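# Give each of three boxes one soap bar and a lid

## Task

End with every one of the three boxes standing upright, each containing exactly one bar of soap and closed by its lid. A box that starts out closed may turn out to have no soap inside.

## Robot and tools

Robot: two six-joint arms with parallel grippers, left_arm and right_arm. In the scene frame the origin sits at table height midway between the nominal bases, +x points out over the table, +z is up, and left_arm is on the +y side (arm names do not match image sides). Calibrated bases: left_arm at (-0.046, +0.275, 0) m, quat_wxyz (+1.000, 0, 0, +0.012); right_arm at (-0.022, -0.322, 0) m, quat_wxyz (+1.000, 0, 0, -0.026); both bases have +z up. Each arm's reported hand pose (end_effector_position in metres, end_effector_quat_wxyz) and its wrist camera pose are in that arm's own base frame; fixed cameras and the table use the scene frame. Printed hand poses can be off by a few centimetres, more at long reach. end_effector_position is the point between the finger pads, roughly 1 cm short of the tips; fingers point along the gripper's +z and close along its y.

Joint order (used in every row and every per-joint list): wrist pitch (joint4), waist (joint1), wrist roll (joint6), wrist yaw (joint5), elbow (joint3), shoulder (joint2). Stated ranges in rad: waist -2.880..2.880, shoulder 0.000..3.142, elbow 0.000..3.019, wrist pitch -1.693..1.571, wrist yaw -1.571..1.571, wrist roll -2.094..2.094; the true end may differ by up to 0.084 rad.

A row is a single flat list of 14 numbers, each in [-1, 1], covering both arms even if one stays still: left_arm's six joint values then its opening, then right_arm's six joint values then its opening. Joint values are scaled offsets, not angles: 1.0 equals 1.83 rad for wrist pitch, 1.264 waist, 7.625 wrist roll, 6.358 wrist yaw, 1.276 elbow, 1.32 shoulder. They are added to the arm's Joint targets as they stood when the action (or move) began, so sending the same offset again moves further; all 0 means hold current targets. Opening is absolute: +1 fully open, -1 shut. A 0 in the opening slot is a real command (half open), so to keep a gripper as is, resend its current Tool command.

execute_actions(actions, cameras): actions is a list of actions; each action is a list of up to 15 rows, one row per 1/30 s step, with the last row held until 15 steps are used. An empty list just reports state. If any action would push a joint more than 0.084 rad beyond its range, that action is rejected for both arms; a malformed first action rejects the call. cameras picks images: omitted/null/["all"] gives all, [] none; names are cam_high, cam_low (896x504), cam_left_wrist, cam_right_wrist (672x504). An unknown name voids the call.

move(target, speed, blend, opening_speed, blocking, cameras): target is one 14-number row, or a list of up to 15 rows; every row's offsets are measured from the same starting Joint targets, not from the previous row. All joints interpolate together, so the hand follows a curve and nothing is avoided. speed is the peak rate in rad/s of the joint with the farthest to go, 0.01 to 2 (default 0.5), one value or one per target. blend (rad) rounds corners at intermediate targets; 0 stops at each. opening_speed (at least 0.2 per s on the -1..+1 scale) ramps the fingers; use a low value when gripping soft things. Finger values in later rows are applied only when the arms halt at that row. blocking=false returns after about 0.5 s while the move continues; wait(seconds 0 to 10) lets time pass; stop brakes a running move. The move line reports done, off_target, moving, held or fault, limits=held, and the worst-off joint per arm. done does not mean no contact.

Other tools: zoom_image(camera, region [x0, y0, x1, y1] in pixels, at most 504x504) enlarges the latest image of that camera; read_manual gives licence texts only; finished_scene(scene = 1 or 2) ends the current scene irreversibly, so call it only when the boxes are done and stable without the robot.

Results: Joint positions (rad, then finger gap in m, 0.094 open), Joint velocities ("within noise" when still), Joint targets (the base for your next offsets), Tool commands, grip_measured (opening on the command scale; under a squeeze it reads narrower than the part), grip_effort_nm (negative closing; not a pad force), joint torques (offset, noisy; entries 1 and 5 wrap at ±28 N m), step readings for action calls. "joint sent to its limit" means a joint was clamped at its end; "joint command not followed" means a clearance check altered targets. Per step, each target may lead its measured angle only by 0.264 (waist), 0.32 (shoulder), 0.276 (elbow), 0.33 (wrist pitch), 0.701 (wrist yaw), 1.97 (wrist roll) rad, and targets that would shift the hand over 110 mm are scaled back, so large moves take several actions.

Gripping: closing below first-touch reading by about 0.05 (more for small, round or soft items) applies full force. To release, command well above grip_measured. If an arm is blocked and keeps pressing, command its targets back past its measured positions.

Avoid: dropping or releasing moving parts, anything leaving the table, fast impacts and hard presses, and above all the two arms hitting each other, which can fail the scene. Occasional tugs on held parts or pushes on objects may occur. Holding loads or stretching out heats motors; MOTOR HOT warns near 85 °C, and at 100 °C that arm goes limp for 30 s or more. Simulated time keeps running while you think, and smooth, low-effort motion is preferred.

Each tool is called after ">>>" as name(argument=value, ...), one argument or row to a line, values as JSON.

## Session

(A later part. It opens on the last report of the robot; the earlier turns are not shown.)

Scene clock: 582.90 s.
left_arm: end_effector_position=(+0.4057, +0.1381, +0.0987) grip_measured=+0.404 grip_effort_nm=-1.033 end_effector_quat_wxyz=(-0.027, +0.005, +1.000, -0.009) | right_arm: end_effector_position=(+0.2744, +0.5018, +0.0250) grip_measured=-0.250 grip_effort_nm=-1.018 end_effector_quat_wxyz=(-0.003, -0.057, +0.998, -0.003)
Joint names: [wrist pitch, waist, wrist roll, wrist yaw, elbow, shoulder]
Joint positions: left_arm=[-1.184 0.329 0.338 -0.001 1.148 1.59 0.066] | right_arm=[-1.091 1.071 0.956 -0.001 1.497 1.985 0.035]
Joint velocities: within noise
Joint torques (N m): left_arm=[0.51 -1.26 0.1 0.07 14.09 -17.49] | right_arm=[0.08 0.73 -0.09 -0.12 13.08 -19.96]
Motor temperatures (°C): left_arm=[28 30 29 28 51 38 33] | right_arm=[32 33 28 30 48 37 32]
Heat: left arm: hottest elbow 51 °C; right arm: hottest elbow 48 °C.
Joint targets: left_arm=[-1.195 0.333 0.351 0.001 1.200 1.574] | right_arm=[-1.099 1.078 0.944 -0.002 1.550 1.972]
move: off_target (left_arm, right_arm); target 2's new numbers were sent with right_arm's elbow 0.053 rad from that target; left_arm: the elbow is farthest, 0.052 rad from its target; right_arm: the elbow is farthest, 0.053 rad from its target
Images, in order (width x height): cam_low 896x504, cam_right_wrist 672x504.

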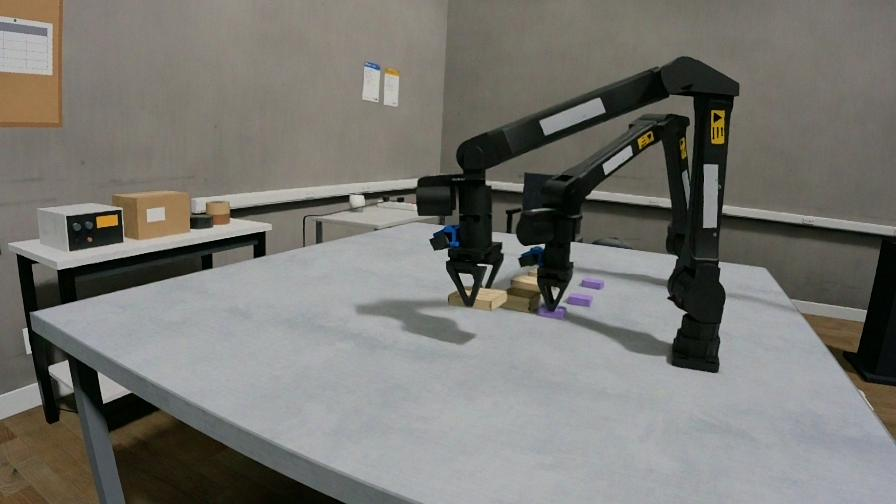

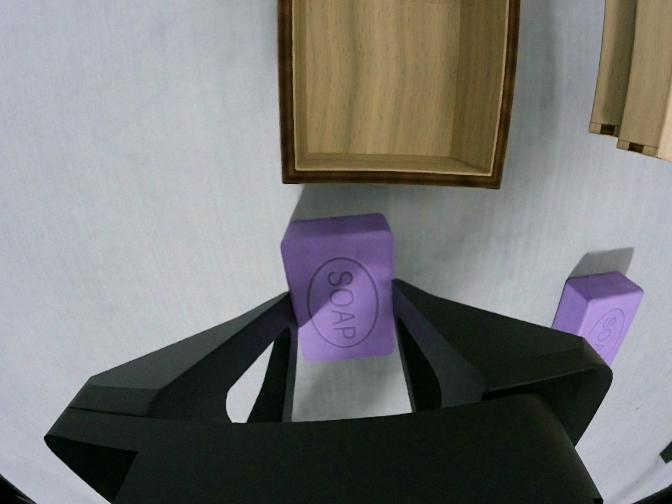

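>>> move(
  target=[
    [0,0,0,0,0,0,0.3,-0.0743,0,0,0,0.047,-0.0545,-0.35],
    [0,0,0,0,0,0,0.3,-0.1044,-0.1116,-0.0073,0,0.182,0.044,-0.35],
  ],
  speed=[0.15,0.2],
  cameras=["cam_low","cam_right_wrist"],
)

>>> zoom_image(
  camera="cam_low",
  region=[490, 240, 620, 330],
)

Scene clock: 627.90 s.
left_arm: end_effector_position=(+0.4057, +0.1381, +0.0987) grip_measured=+0.404 grip_effort_nm=-1.038 end_effector_quat_wxyz=(-0.027, +0.005, +1.000, -0.009) | right_arm: end_effector_position=(+0.3608, +0.4931, +0.0922) grip_measured=-0.254 grip_effort_nm=-1.072 end_effector_quat_wxyz=(+0.001, -0.019, +1.000, +0.002)
Joint names: [wrist pitch, waist, wrist roll, wrist yaw, elbow, shoulder]
Joint positions: left_arm=[-1.184 0.329 0.338 -0.001 1.148 1.59 0.066] | right_arm=[-1.282 0.939 0.901 -0.001 1.722 2.006 0.035]
Joint velocities: within noise
Joint torques (N m): left_arm=[0.51 -1.26 0.1 0.07 14.11 -17.55] | right_arm=[0.08 -0.09 -0.08 -0.11 14.49 -17.9]
Motor temperatures (°C): left_arm=[28 30 29 28 52 38 33] | right_arm=[32 33 28 30 50 38 32]
Heat: left arm: hottest elbow 52 °C; right arm: hottest elbow 50 °C.
Joint targets: left_arm=[-1.195 0.333 0.351 0.001 1.200 1.574] | right_arm=[-1.290 0.937 0.889 -0.002 1.783 2.030]
move: off_target (left_arm, right_arm); left_arm: the elbow is farthest, 0.052 rad from its target; right_arm: the elbow is farthest, 0.060 rad from its target
Images, in order (width x height): cam_low 896x504, cam_right_wrist 672x504.

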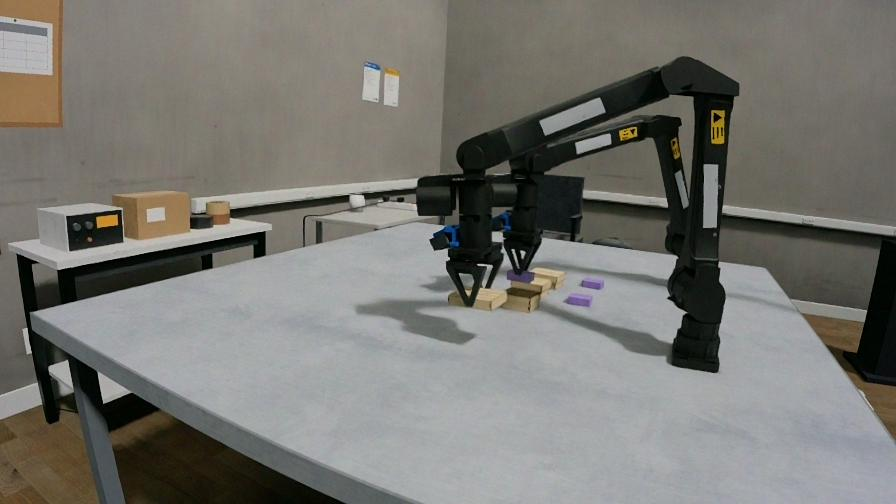

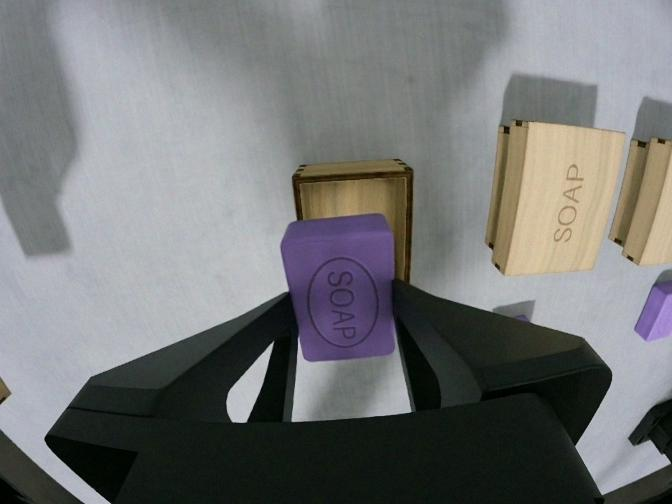

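Scaled by 3.877 from the camera's 896x504 image, which has a finer 1280x720 frame.

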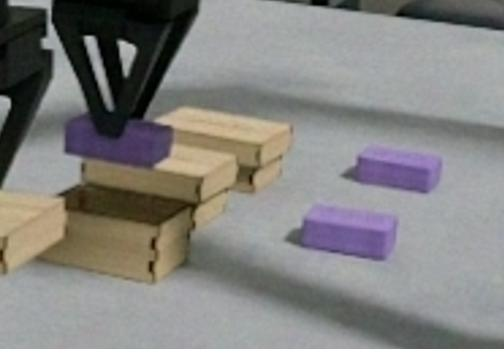

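>>> move(
  target=[0,0,0,0,0,0,0.3,0.0546,0,0,0,-0.113,0.0076,-0.35],
  speed=0.12,
  cameras=["cam_low","cam_right_wrist"],
)

>>> zoom_image(
  camera="cam_low",
  region=[490, 240, 620, 330],
)

>>> zoom_image(
  camera="cam_right_wrist",
  region=[230, 100, 470, 400],
)

Scene clock: 655.30 s.
left_arm: end_effector_position=(+0.4057, +0.1381, +0.0987) grip_measured=+0.404 grip_effort_nm=-1.038 end_effector_quat_wxyz=(-0.027, +0.005, +1.000, -0.009) | right_arm: end_effector_position=(+0.3572, +0.4882, +0.0620) grip_measured=-0.254 grip_effort_nm=-1.077 end_effector_quat_wxyz=(+0.002, -0.020, +1.000, +0.004)
Joint names: [wrist pitch, waist, wrist roll, wrist yaw, elbow, shoulder]
Joint positions: left_arm=[-1.184 0.329 0.339 -0.001 1.148 1.59 0.066] | right_arm=[-1.199 0.939 0.9 -0.001 1.651 2.014 0.035]
Joint velocities: within noise
Joint torques (N m): left_arm=[0.53 -1.14 0.1 0.07 14.11 -17.49] | right_arm=[0.55 -0.15 -0.09 -0.12 8.09 -17.55]
Motor temperatures (°C): left_arm=[28 30 29 28 52 38 33] | right_arm=[31 33 28 30 53 36 32]
Heat: left arm: hottest elbow 52 °C; right arm: hottest elbow 53 °C.
Joint targets: left_arm=[-1.195 0.333 0.352 0.001 1.200 1.574] | right_arm=[-1.190 0.937 0.889 -0.002 1.638 2.040]
move: off_target (left_arm); left_arm: the elbow is farthest, 0.052 rad from its target
Images, in order (width x height): cam_low 896x504, cam_right_wrist 672x504.

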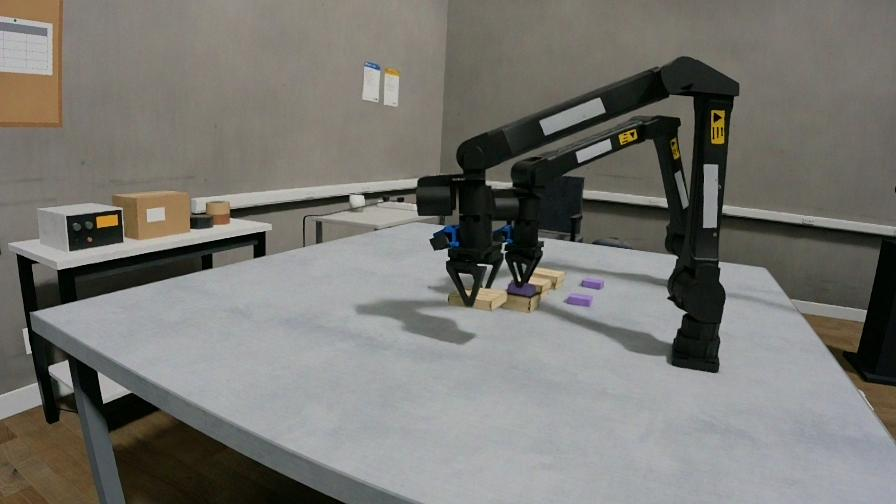

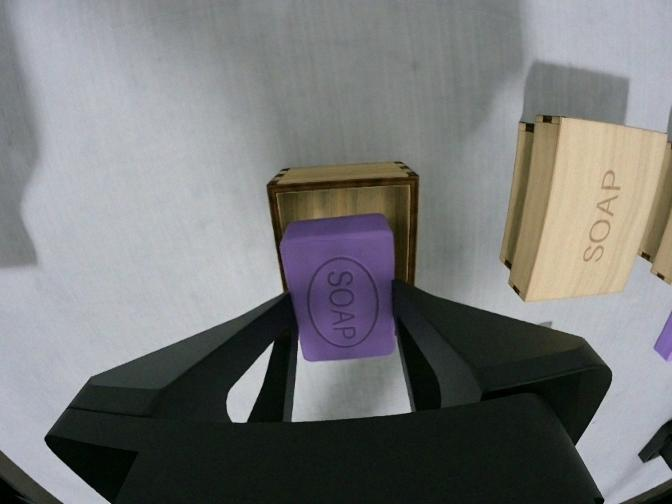

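Scaled by 3.877 from the camera's 896x504 image, which has a finer 1280x720 frame.

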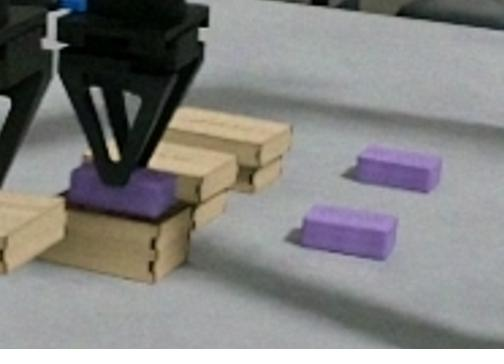

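Scaled by 1.680 from the camera's 672x504 image, which has a finer 960x720 frame.

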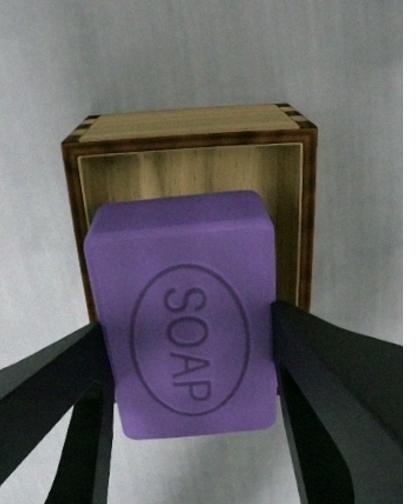

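>>> move(
  target=[0,0,0,0,0,0,0.3,0.0316,-0.003,0,0,-0.0236,0.0211,-0.35],
  speed=0.06,
  cameras=["cam_low","cam_right_wrist"],
)

>>> zoom_image(
  camera="cam_low",
  region=[490, 240, 620, 330],
)

>>> zoom_image(
  camera="cam_right_wrist",
  region=[230, 100, 470, 400],
)

Scene clock: 675.17 s.
left_arm: end_effector_position=(+0.4057, +0.1381, +0.0987) grip_measured=+0.404 grip_effort_nm=-1.033 end_effector_quat_wxyz=(-0.027, +0.005, +1.000, -0.009) | right_arm: end_effector_position=(+0.3573, +0.4883, +0.0363) grip_measured=-0.254 grip_effort_nm=-1.077 end_effector_quat_wxyz=(+0.002, -0.020, +1.000, +0.004)
Joint names: [wrist pitch, waist, wrist roll, wrist yaw, elbow, shoulder]
Joint positions: left_arm=[-1.184 0.329 0.339 -0.001 1.148 1.59 0.066] | right_arm=[-1.142 0.939 0.9 -0.001 1.621 2.04 0.035]
Joint velocities: within noise
Joint torques (N m): left_arm=[0.53 -1.26 0.1 0.07 14.11 -17.49] | right_arm=[0.75 -0.44 -0.09 -0.12 7.88 -17.26]
Motor temperatures (°C): left_arm=[28 30 29 28 52 38 33] | right_arm=[31 33 28 30 50 37 33]
Heat: left arm: hottest elbow 52 °C; right arm: hottest elbow 50 °C.
Joint targets: left_arm=[-1.195 0.333 0.352 0.001 1.200 1.574] | right_arm=[-1.132 0.934 0.889 -0.002 1.608 2.068]
move: off_target (left_arm); left_arm: the elbow is farthest, 0.052 rad from its target
Images, in order (width x height): cam_low 896x504, cam_right_wrist 672x504.

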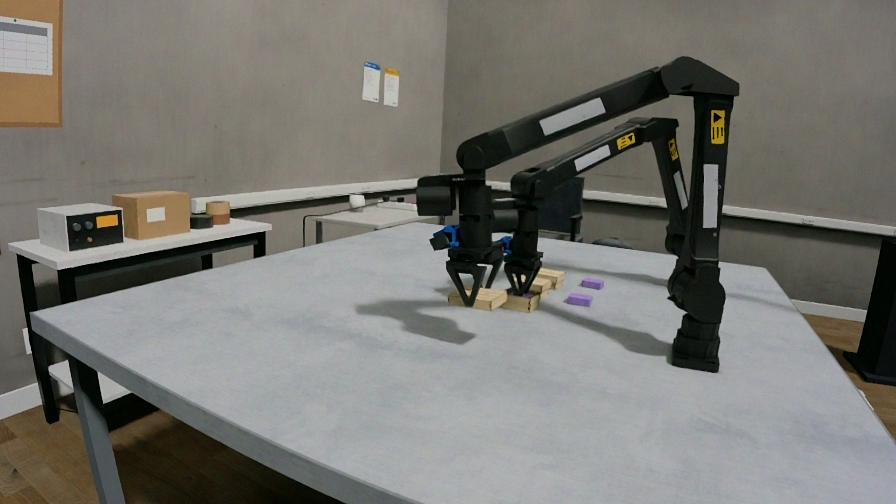

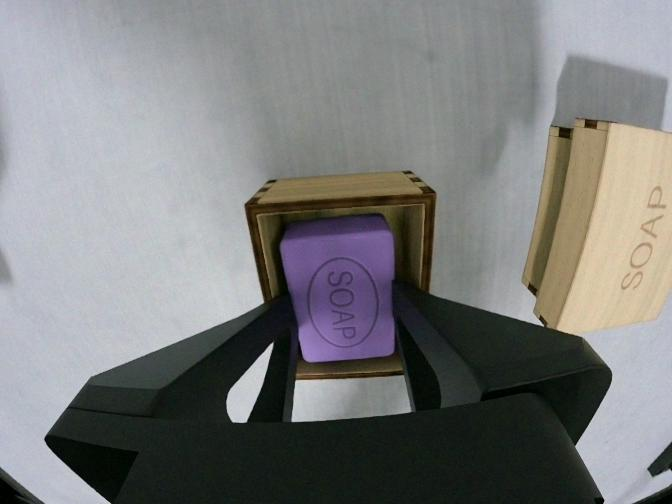

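Scaled by 3.877 from the camera's 896x504 image, which has a finer 1280x720 frame.

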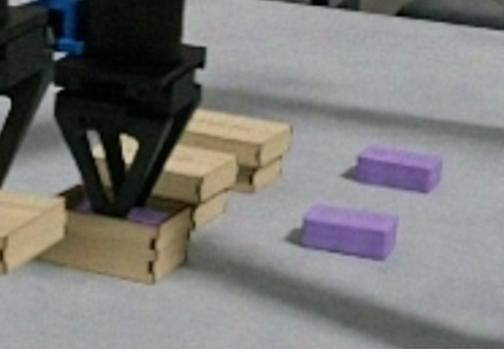

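Scaled by 1.680 from the camera's 672x504 image, which has a finer 960x720 frame.

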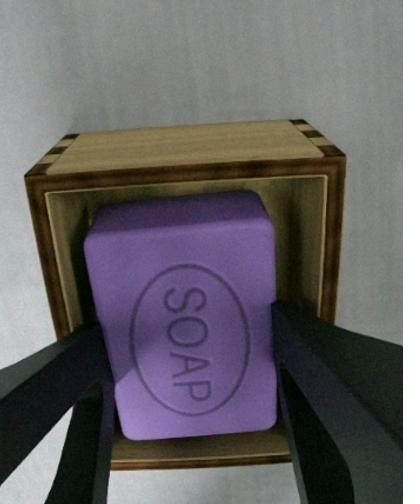

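>>> move(
  target=[
    [0,0,0,0,0,0,0.3,0.0074,0,0,0,-0.0055,0.0052,-0.35],
    [0,0,0,0,0,0,0.3,0.0074,0,0,0,-0.0055,0.0052,-0.14],
  ],
  speed=0.06,
  opening_speed=0.2,
  cameras=["cam_low","cam_right_wrist"],
)

>>> zoom_image(
  camera="cam_right_wrist",
  region=[230, 100, 470, 400],
)

Scene clock: 691.30 s.
left_arm: end_effector_position=(+0.4057, +0.1381, +0.0987) grip_measured=+0.404 grip_effort_nm=-1.038 end_effector_quat_wxyz=(-0.027, +0.005, +1.000, -0.009) | right_arm: end_effector_position=(+0.3573, +0.4884, +0.0297) grip_measured=-0.157 grip_effort_nm=0.774 end_effector_quat_wxyz=(+0.003, -0.020, +1.000, +0.005)
Joint names: [wrist pitch, waist, wrist roll, wrist yaw, elbow, shoulder]
Joint positions: left_arm=[-1.184 0.329 0.339 -0.001 1.148 1.59 0.066] | right_arm=[-1.127 0.939 0.9 -0.001 1.614 2.047 0.04]
Joint velocities: within noise
Joint torques (N m): left_arm=[0.51 -1.2 0.1 0.07 14.11 -17.49] | right_arm=[0.72 -0.44 -0.09 -0.12 7.79 -17.85]
Motor temperatures (°C): left_arm=[28 30 29 28 53 38 34] | right_arm=[31 33 28 30 48 36 33]
Heat: left arm: hottest elbow 53 °C; right arm: hottest elbow 48 °C.
Joint targets: left_arm=[-1.195 0.333 0.352 0.001 1.200 1.574] | right_arm=[-1.118 0.934 0.889 -0.002 1.601 2.075]
move: off_target (left_arm); left_arm: the elbow is farthest, 0.052 rad from its target
Images, in order (width x height): cam_low 896x504, cam_right_wrist 672x504.

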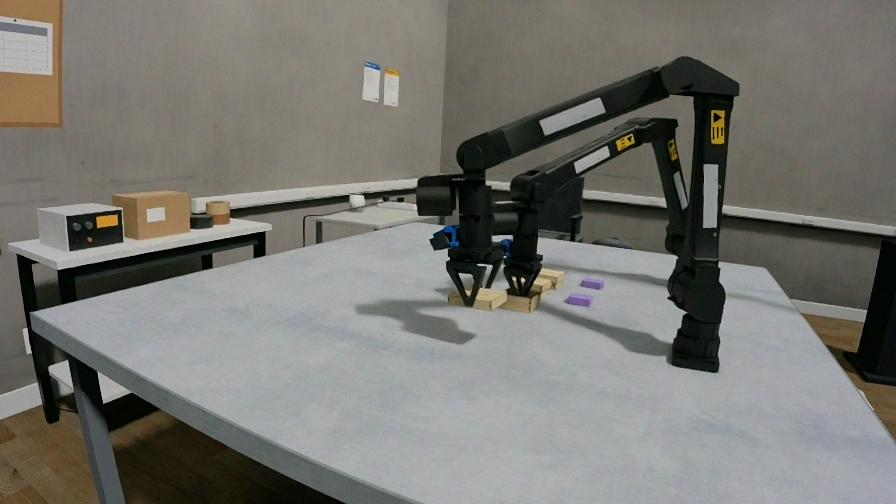

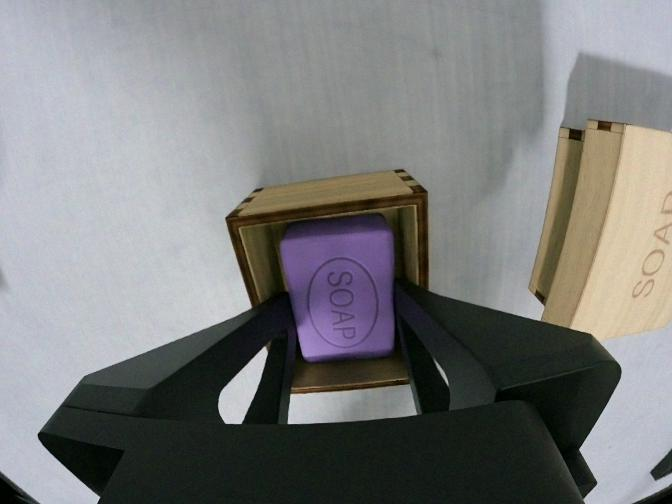

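Scaled by 1.680 from the camera's 672x504 image, which has a finer 960x720 frame.

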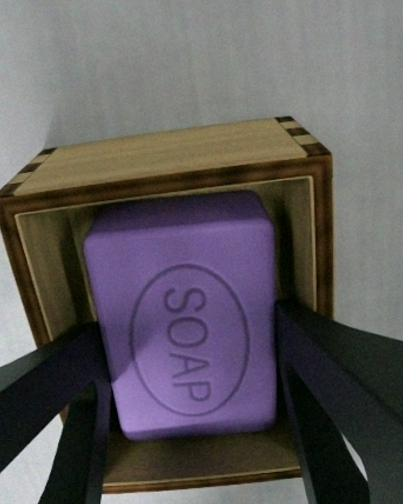

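>>> move(
  target=[
    [0,0,0,0,0,0,0.3,-0.0503,0,0,0,0.0776,-0.0477,-0.14],
    [0,0,0,0,0,0,0.3,-0.1268,0,0,0,0.148,-0.084,-0.14],
  ],
  speed=[0.06,0.2],
  blend=0.01,
  cameras=["cam_low","cam_right_wrist"],
)

Scene clock: 708.73 s.
left_arm: end_effector_position=(+0.4057, +0.1381, +0.0987) grip_measured=+0.404 grip_effort_nm=-1.038 end_effector_quat_wxyz=(-0.027, +0.005, +1.000, -0.009) | right_arm: end_effector_position=(+0.3541, +0.4839, +0.1113) grip_measured=-0.156 grip_effort_nm=0.799 end_effector_quat_wxyz=(-0.007, -0.020, +1.000, -0.008)
Joint names: [wrist pitch, waist, wrist roll, wrist yaw, elbow, shoulder]
Joint positions: left_arm=[-1.184 0.329 0.339 -0.001 1.148 1.59 0.066] | right_arm=[-1.342 0.939 0.899 -0.001 1.73 1.979 0.04]
Joint velocities: within noise
Joint torques (N m): left_arm=[0.53 -1.26 0.1 0.07 14.11 -17.49] | right_arm=[-0.05 -0.44 -0.09 -0.12 14.46 -21.36]
Motor temperatures (°C): left_arm=[28 30 29 28 53 38 34] | right_arm=[31 33 28 30 47 37 32]
Heat: left arm: hottest elbow 53 °C; right arm: hottest elbow 47 °C.
Joint targets: left_arm=[-1.195 0.333 0.352 0.001 1.200 1.574] | right_arm=[-1.350 0.934 0.888 -0.002 1.790 1.964]
move: off_target (left_arm, right_arm); left_arm: the elbow is farthest, 0.052 rad from its target; right_arm: the elbow is farthest, 0.060 rad from its target
Images, in order (width x height): cam_low 896x504, cam_right_wrist 672x504.

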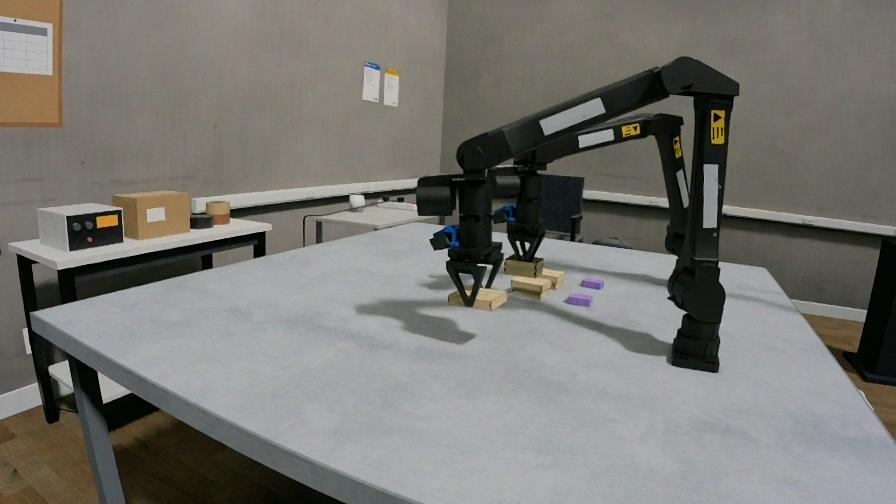

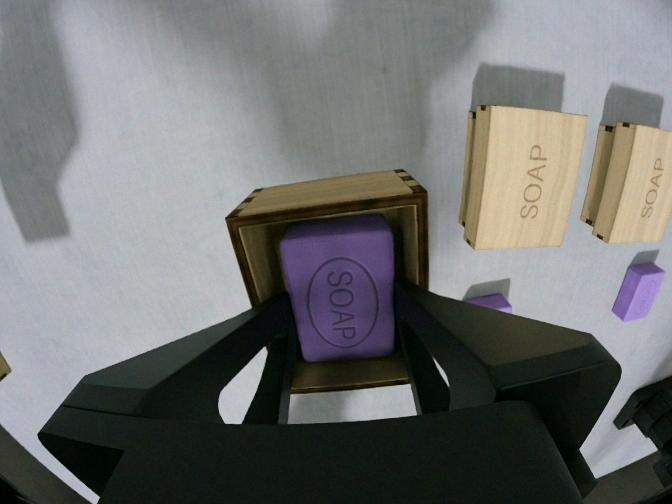

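>>> move(
  target=[
    [0,0,0,0,0,0,0.3,0.0874,0,0,0,-0.119,0.0576,-0.14],
    [0,0,0,0,0,0,0.3,0.1268,0,0,0,-0.148,0.084,-0.14],
  ],
  speed=[0.15,0.04],
  blend=0.01,
  cameras=["cam_low","cam_right_wrist"],
)

>>> zoom_image(
  camera="cam_low",
  region=[490, 240, 620, 330],
)

Scene clock: 734.93 s.
left_arm: end_effector_position=(+0.4057, +0.1381, +0.0987) grip_measured=+0.404 grip_effort_nm=-1.038 end_effector_quat_wxyz=(-0.027, +0.005, +1.000, -0.009) | right_arm: end_effector_position=(+0.3574, +0.4884, +0.0301) grip_measured=-0.156 grip_effort_nm=0.803 end_effector_quat_wxyz=(+0.003, -0.020, +1.000, +0.005)
Joint names: [wrist pitch, waist, wrist roll, wrist yaw, elbow, shoulder]
Joint positions: left_arm=[-1.184 0.329 0.339 -0.001 1.148 1.59 0.066] | right_arm=[-1.128 0.939 0.899 -0.001 1.615 2.047 0.04]
Joint velocities: within noise
Joint torques (N m): left_arm=[0.51 -1.26 0.09 0.07 14.09 -17.55] | right_arm=[0.7 -0.44 -0.07 -0.12 7.76 -17.9]
Motor temperatures (°C): left_arm=[28 30 29 28 53 38 34] | right_arm=[31 33 28 30 52 36 32]
Heat: left arm: hottest elbow 53 °C; right arm: hottest elbow 52 °C.
Joint targets: left_arm=[-1.195 0.333 0.352 0.001 1.200 1.574] | right_arm=[-1.119 0.934 0.888 -0.002 1.601 2.075]
move: off_target (left_arm); left_arm: the elbow is farthest, 0.052 rad from its target
Images, in order (width x height): cam_low 896x504, cam_right_wrist 672x504.

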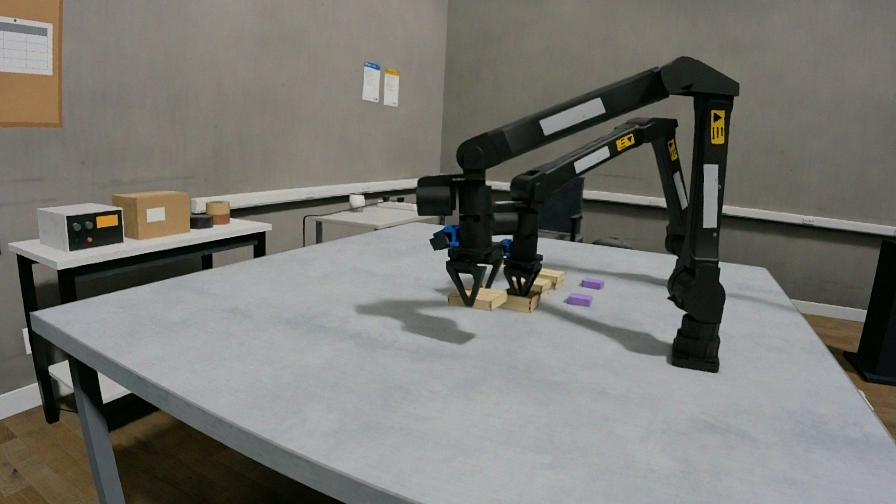

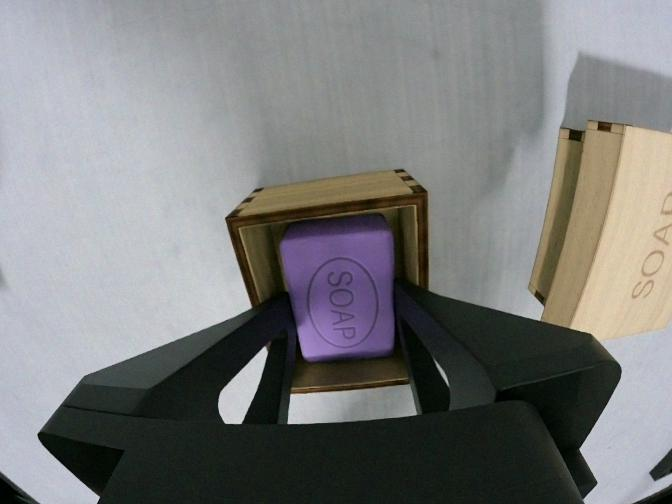

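Scaled by 3.877 from the camera's 896x504 image, which has a finer 1280x720 frame.

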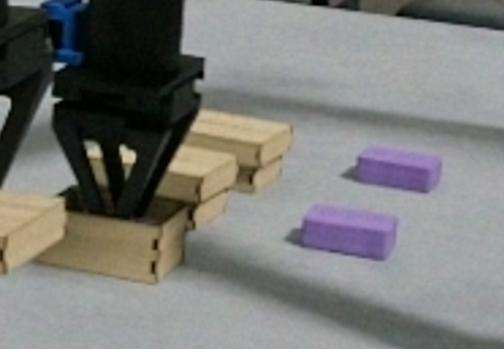

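>>> move(
  target=[
    [0,0,0,0,0,0,0.3,0,0,0,0,0,0,-0.205],
    [0,0,0,0,0,0,0.3,-0.0503,0,0,0,0.0776,-0.0477,-0.205],
  ],
  speed=[0.06,0.06],
  opening_speed=0.2,
  cameras=["cam_low","cam_right_wrist"],
)

>>> zoom_image(
  camera="cam_low",
  region=[490, 240, 620, 330],
)

Scene clock: 751.77 s.
left_arm: end_effector_position=(+0.4057, +0.1381, +0.0987) grip_measured=+0.404 grip_effort_nm=-1.038 end_effector_quat_wxyz=(-0.027, +0.005, +1.000, -0.009) | right_arm: end_effector_position=(+0.3546, +0.4846, +0.0527) grip_measured=-0.199 grip_effort_nm=-0.379 end_effector_quat_wxyz=(-0.005, -0.020, +1.000, -0.005)
Joint names: [wrist pitch, waist, wrist roll, wrist yaw, elbow, shoulder]
Joint positions: left_arm=[-1.184 0.329 0.339 -0.001 1.148 1.59 0.066] | right_arm=[-1.202 0.939 0.899 -0.001 1.644 2.026 0.038]
Joint velocities: within noise
Joint torques (N m): left_arm=[0.53 -1.26 0.1 0.07 14.09 -17.49] | right_arm=[-0.02 -0.44 -0.09 -0.12 13.82 -21.01]
Motor temperatures (°C): left_arm=[28 30 29 28 53 38 34] | right_arm=[31 33 28 30 49 38 32]
Heat: left arm: hottest elbow 53 °C; right arm: hottest elbow 49 °C.
Joint targets: left_arm=[-1.195 0.333 0.352 0.001 1.200 1.574] | right_arm=[-1.210 0.934 0.889 -0.002 1.700 2.012]
move: off_target (left_arm, right_arm); left_arm: the elbow is farthest, 0.052 rad from its target; right_arm: the elbow is farthest, 0.056 rad from its target
Images, in order (width x height): cam_low 896x504, cam_right_wrist 672x504.

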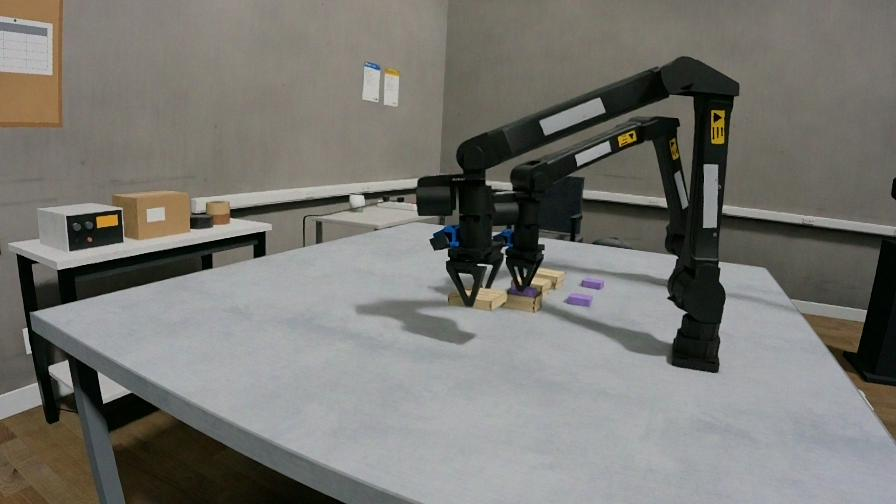

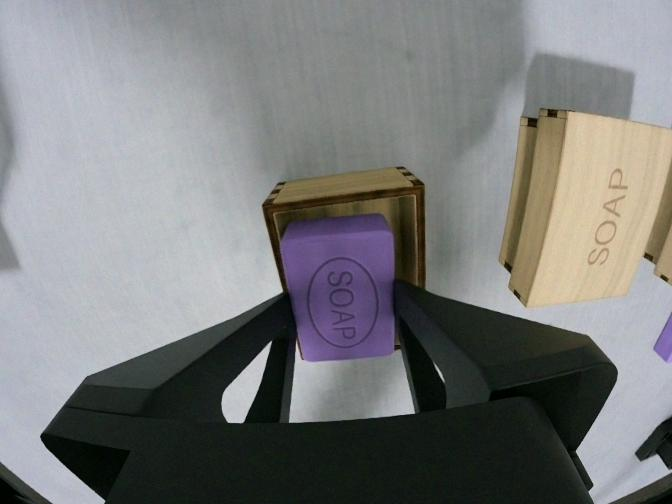

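Scaled by 3.877 from the camera's 896x504 image, which has a finer 1280x720 frame.

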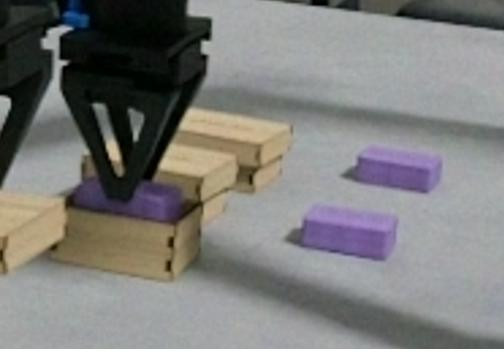

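>>> move(
  target=[
    [0,0,0,0,0,0,0.3,0.0426,0,0,0,-0.072,0.0424,-0.25],
    [0,0,0,0,0,0,0.3,0.0426,0,0,0,-0.072,0.0424,-0.11],
  ],
  speed=[0.06,0.06],
  opening_speed=0.2,
  cameras=["cam_low","cam_right_wrist"],
)

>>> zoom_image(
  camera="cam_right_wrist",
  region=[230, 100, 470, 400],
)

Scene clock: 771.37 s.
left_arm: end_effector_position=(+0.4057, +0.1381, +0.0987) grip_measured=+0.404 grip_effort_nm=-1.038 end_effector_quat_wxyz=(-0.027, +0.005, +1.000, -0.009) | right_arm: end_effector_position=(+0.3569, +0.4878, +0.0340) grip_measured=-0.125 grip_effort_nm=0.706 end_effector_quat_wxyz=(+0.001, -0.020, +1.000, +0.003)
Joint names: [wrist pitch, waist, wrist roll, wrist yaw, elbow, shoulder]
Joint positions: left_arm=[-1.184 0.329 0.339 -0.001 1.148 1.59 0.066] | right_arm=[-1.141 0.939 0.899 -0.001 1.62 2.043 0.041]
Joint velocities: within noise
Joint torques (N m): left_arm=[0.51 -1.2 0.1 0.07 14.11 -17.49] | right_arm=[0.7 -0.44 -0.09 -0.11 7.95 -18.08]
Motor temperatures (°C): left_arm=[28 30 29 28 53 38 34] | right_arm=[31 33 28 30 52 37 32]
Heat: left arm: hottest elbow 53 °C; right arm: hottest elbow 52 °C.
Joint targets: left_arm=[-1.195 0.333 0.352 0.001 1.200 1.574] | right_arm=[-1.133 0.934 0.889 -0.002 1.609 2.068]
move: off_target (left_arm); left_arm: the elbow is farthest, 0.052 rad from its target
Images, in order (width x height): cam_low 896x504, cam_right_wrist 672x504.

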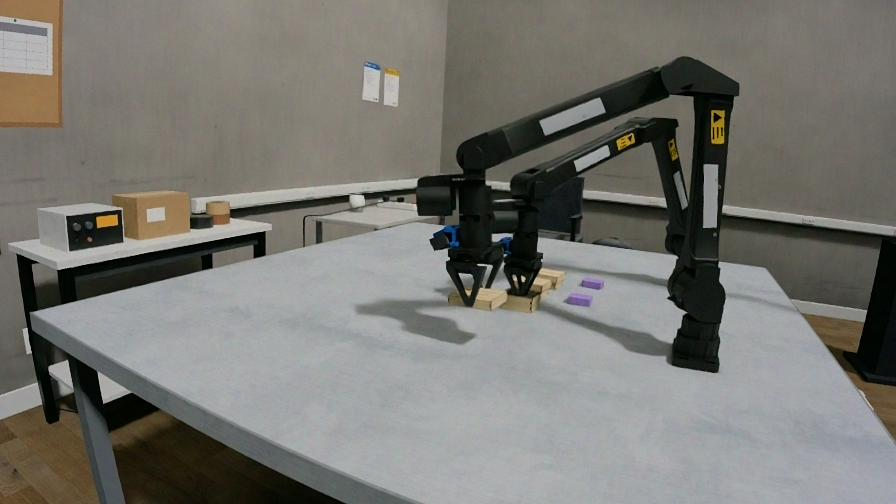

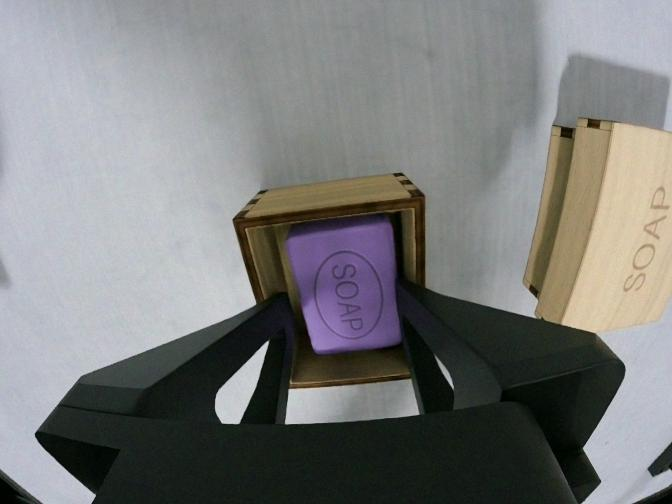

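Scaled by 1.680 from the camera's 672x504 image, which has a finer 960x720 frame.

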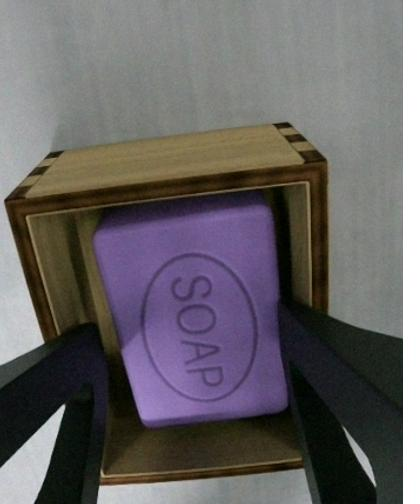

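>>> move(
  target=[
    [0,0,0,0,0,0,0.3,0,0,0,0,0,0,-0.155],
    [0,0,0,0,0,0,0.3,-0.05,0,0,0,0.08,-0.05,-0.155],
  ],
  speed=[0.06,0.06],
  opening_speed=0.2,
  cameras=["cam_low","cam_right_wrist"],
)

>>> zoom_image(
  camera="cam_low",
  region=[490, 240, 620, 330],
)

Scene clock: 781.70 s.
left_arm: end_effector_position=(+0.4057, +0.1381, +0.0987) grip_measured=+0.404 grip_effort_nm=-1.038 end_effector_quat_wxyz=(-0.027, +0.005, +1.000, -0.009) | right_arm: end_effector_position=(+0.3556, +0.4861, +0.0637) grip_measured=-0.154 grip_effort_nm=-0.120 end_effector_quat_wxyz=(-0.002, -0.020, +1.000, -0.001)
Joint names: [wrist pitch, waist, wrist roll, wrist yaw, elbow, shoulder]
Joint positions: left_arm=[-1.184 0.329 0.339 -0.001 1.148 1.59 0.066] | right_arm=[-1.216 0.939 0.899 -0.001 1.655 2.014 0.04]
Joint velocities: within noise
Joint torques (N m): left_arm=[0.51 -1.2 0.1 0.07 14.09 -17.49] | right_arm=[0.08 -0.44 -0.09 -0.12 13.76 -20.31]
Motor temperatures (°C): left_arm=[28 29 29 28 54 38 34] | right_arm=[31 33 28 30 50 37 32]
Heat: left arm: hottest elbow 54 °C; right arm: hottest elbow 50 °C.
Joint targets: left_arm=[-1.195 0.333 0.352 0.001 1.200 1.574] | right_arm=[-1.224 0.934 0.889 -0.002 1.710 2.002]
move: off_target (left_arm, right_arm); left_arm: the elbow is farthest, 0.052 rad from its target; right_arm: the elbow is farthest, 0.056 rad from its target
Images, in order (width x height): cam_low 896x504, cam_right_wrist 672x504.

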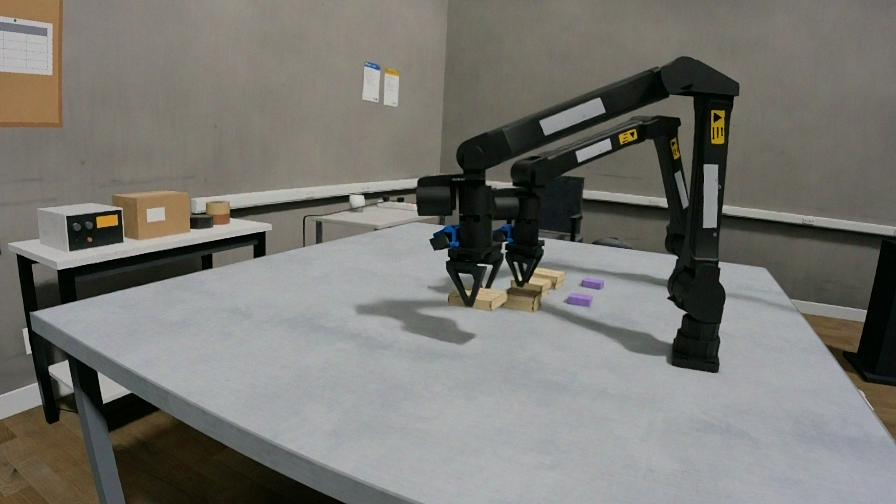

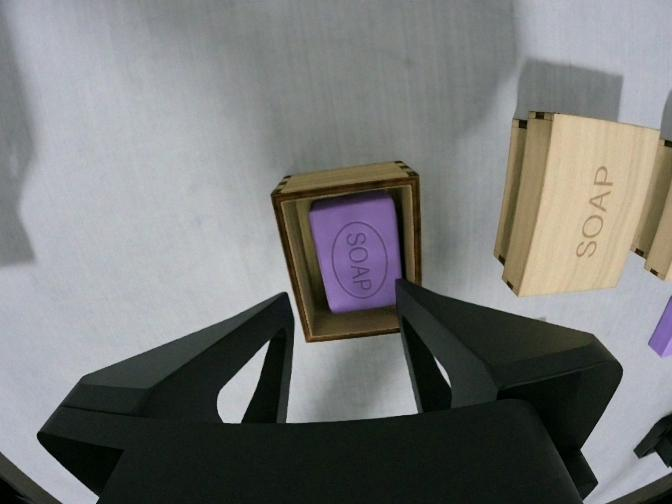

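Scaled by 3.877 from the camera's 896x504 image, which has a finer 1280x720 frame.

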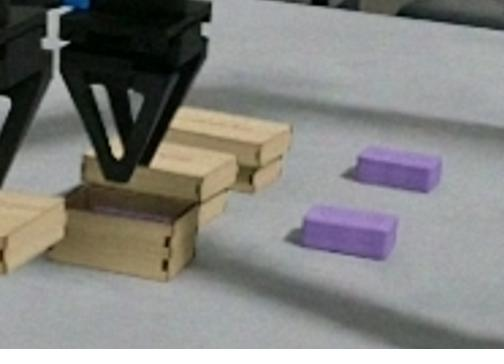

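>>> move(
  target=[
    [0,0,0,0,0,0,0.3,-0.04,0,0,0,0.06,-0.045,-0.155],
    [0,0,0,0,0,0,0.3,0.005,-0.172,-0.0295,0,-0.53,-0.5076,0.6],
  ],
  speed=[0.2,0.5],
  blend=0.02,
  cameras=["cam_low","cam_right_wrist"],
)

Scene clock: 810.00 s.
left_arm: end_effector_position=(+0.4057, +0.1381, +0.0987) grip_measured=+0.404 grip_effort_nm=-1.038 end_effector_quat_wxyz=(-0.027, +0.005, +1.000, -0.009) | right_arm: end_effector_position=(+0.2865, +0.2522, +0.1603) grip_measured=+0.598 grip_effort_nm=0.037 end_effector_quat_wxyz=(+0.022, -0.024, +0.999, +0.019)
Joint names: [wrist pitch, waist, wrist roll, wrist yaw, elbow, shoulder]
Joint positions: left_arm=[-1.184 0.329 0.339 -0.001 1.148 1.59 0.066] | right_arm=[-1.224 0.722 0.675 -0.001 1.051 1.34 0.075]
Joint velocities: within noise
Joint torques (N m): left_arm=[0.53 -1.26 0.1 0.07 14.11 -17.55] | right_arm=[0.81 -0.44 -0.1 -0.13 8.12 -10.64]
Motor temperatures (°C): left_arm=[28 29 29 28 54 38 34] | right_arm=[31 33 28 30 53 40 31]
Heat: left arm: hottest elbow 54 °C; right arm: hottest elbow 53 °C.
Joint targets: left_arm=[-1.195 0.333 0.352 0.001 1.200 1.574] | right_arm=[-1.215 0.716 0.664 -0.002 1.034 1.332]
move: off_target (left_arm); left_arm: the elbow is farthest, 0.052 rad from its target
Images, in order (width x height): cam_low 896x504, cam_right_wrist 672x504.

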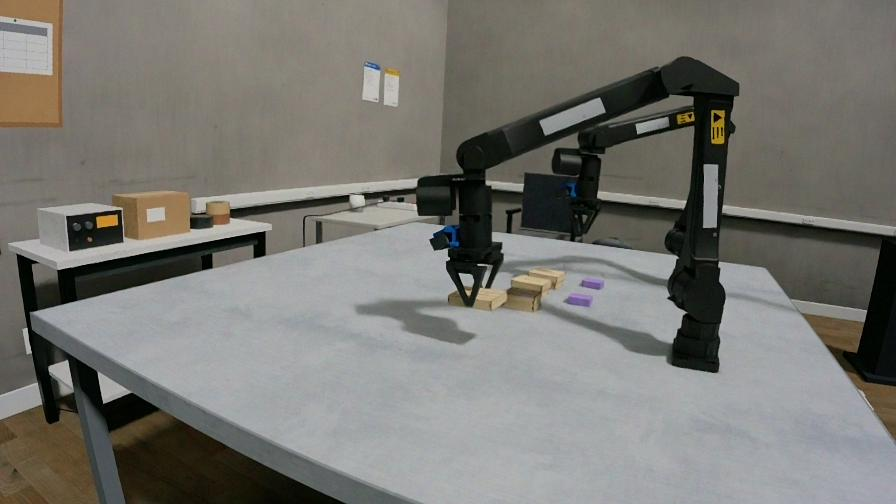

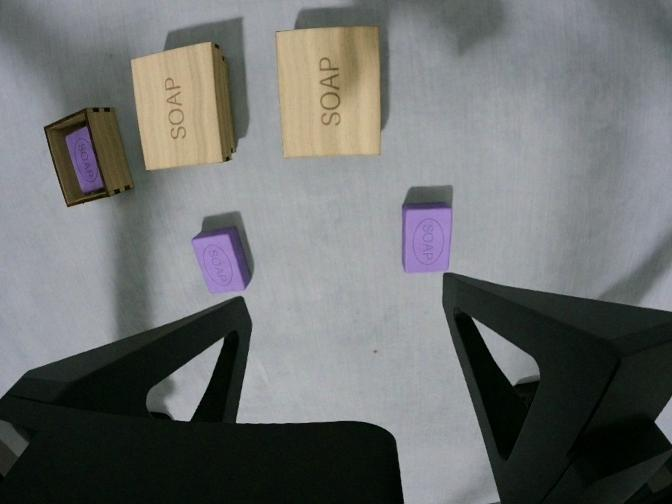

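>>> move(
  target=[0,-0.277,-0.046,0,0,0,0.3,0,0,0,0,0,0,0.6],
  speed=0.3,
  cameras=["cam_left_wrist"],
)

>>> zoom_image(
  camera="cam_left_wrist",
  region=[400, 100, 672, 404],
)

Scene clock: 830.57 s.
left_arm: end_effector_position=(+0.4285, -0.0057, +0.0987) grip_measured=+0.404 grip_effort_nm=-1.038 end_effector_quat_wxyz=(-0.028, +0.014, +1.000, +0.001) | right_arm: end_effector_position=(+0.2865, +0.2522, +0.1603) grip_measured=+0.598 grip_effort_nm=0.046 end_effector_quat_wxyz=(+0.022, -0.024, +0.999, +0.019)
Joint names: [wrist pitch, waist, wrist roll, wrist yaw, elbow, shoulder]
Joint positions: left_arm=[-1.184 -0.013 0.015 -0.001 1.148 1.59 0.066] | right_arm=[-1.224 0.722 0.675 -0.001 1.051 1.34 0.075]
Joint velocities: within noise
Joint torques (N m): left_arm=[0.51 -1.9 -0.2 0.04 14.11 -17.49] | right_arm=[0.81 -0.5 -0.1 -0.13 8.1 -10.58]
Motor temperatures (°C): left_arm=[28 29 29 28 54 39 34] | right_arm=[31 33 28 30 51 38 31]
Heat: left arm: hottest elbow 54 °C; right arm: hottest elbow 51 °C.
Joint targets: left_arm=[-1.195 -0.017 0.001 0.001 1.200 1.574] | right_arm=[-1.215 0.716 0.664 -0.002 1.034 1.332]
move: off_target (left_arm); left_arm: the elbow is farthest, 0.052 rad from its target
Images, in order (width x height): cam_left_wrist 672x504.

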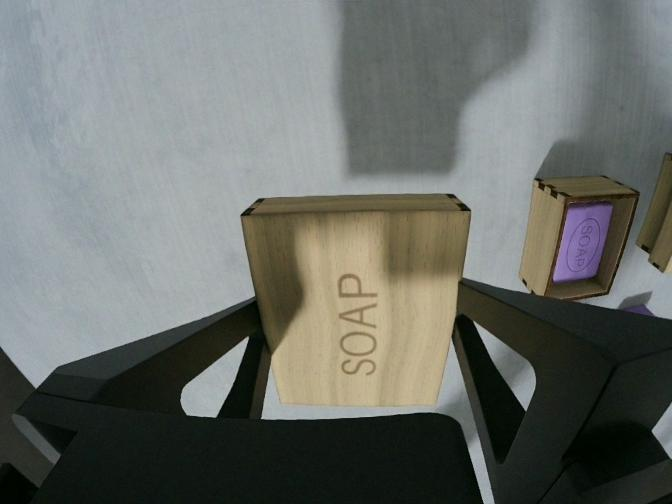

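Scaled by 1.658 from the camera's 672x504 image, which has a finer 960x720 frame.

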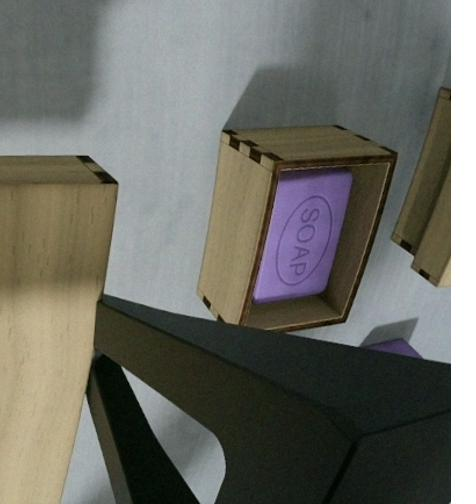

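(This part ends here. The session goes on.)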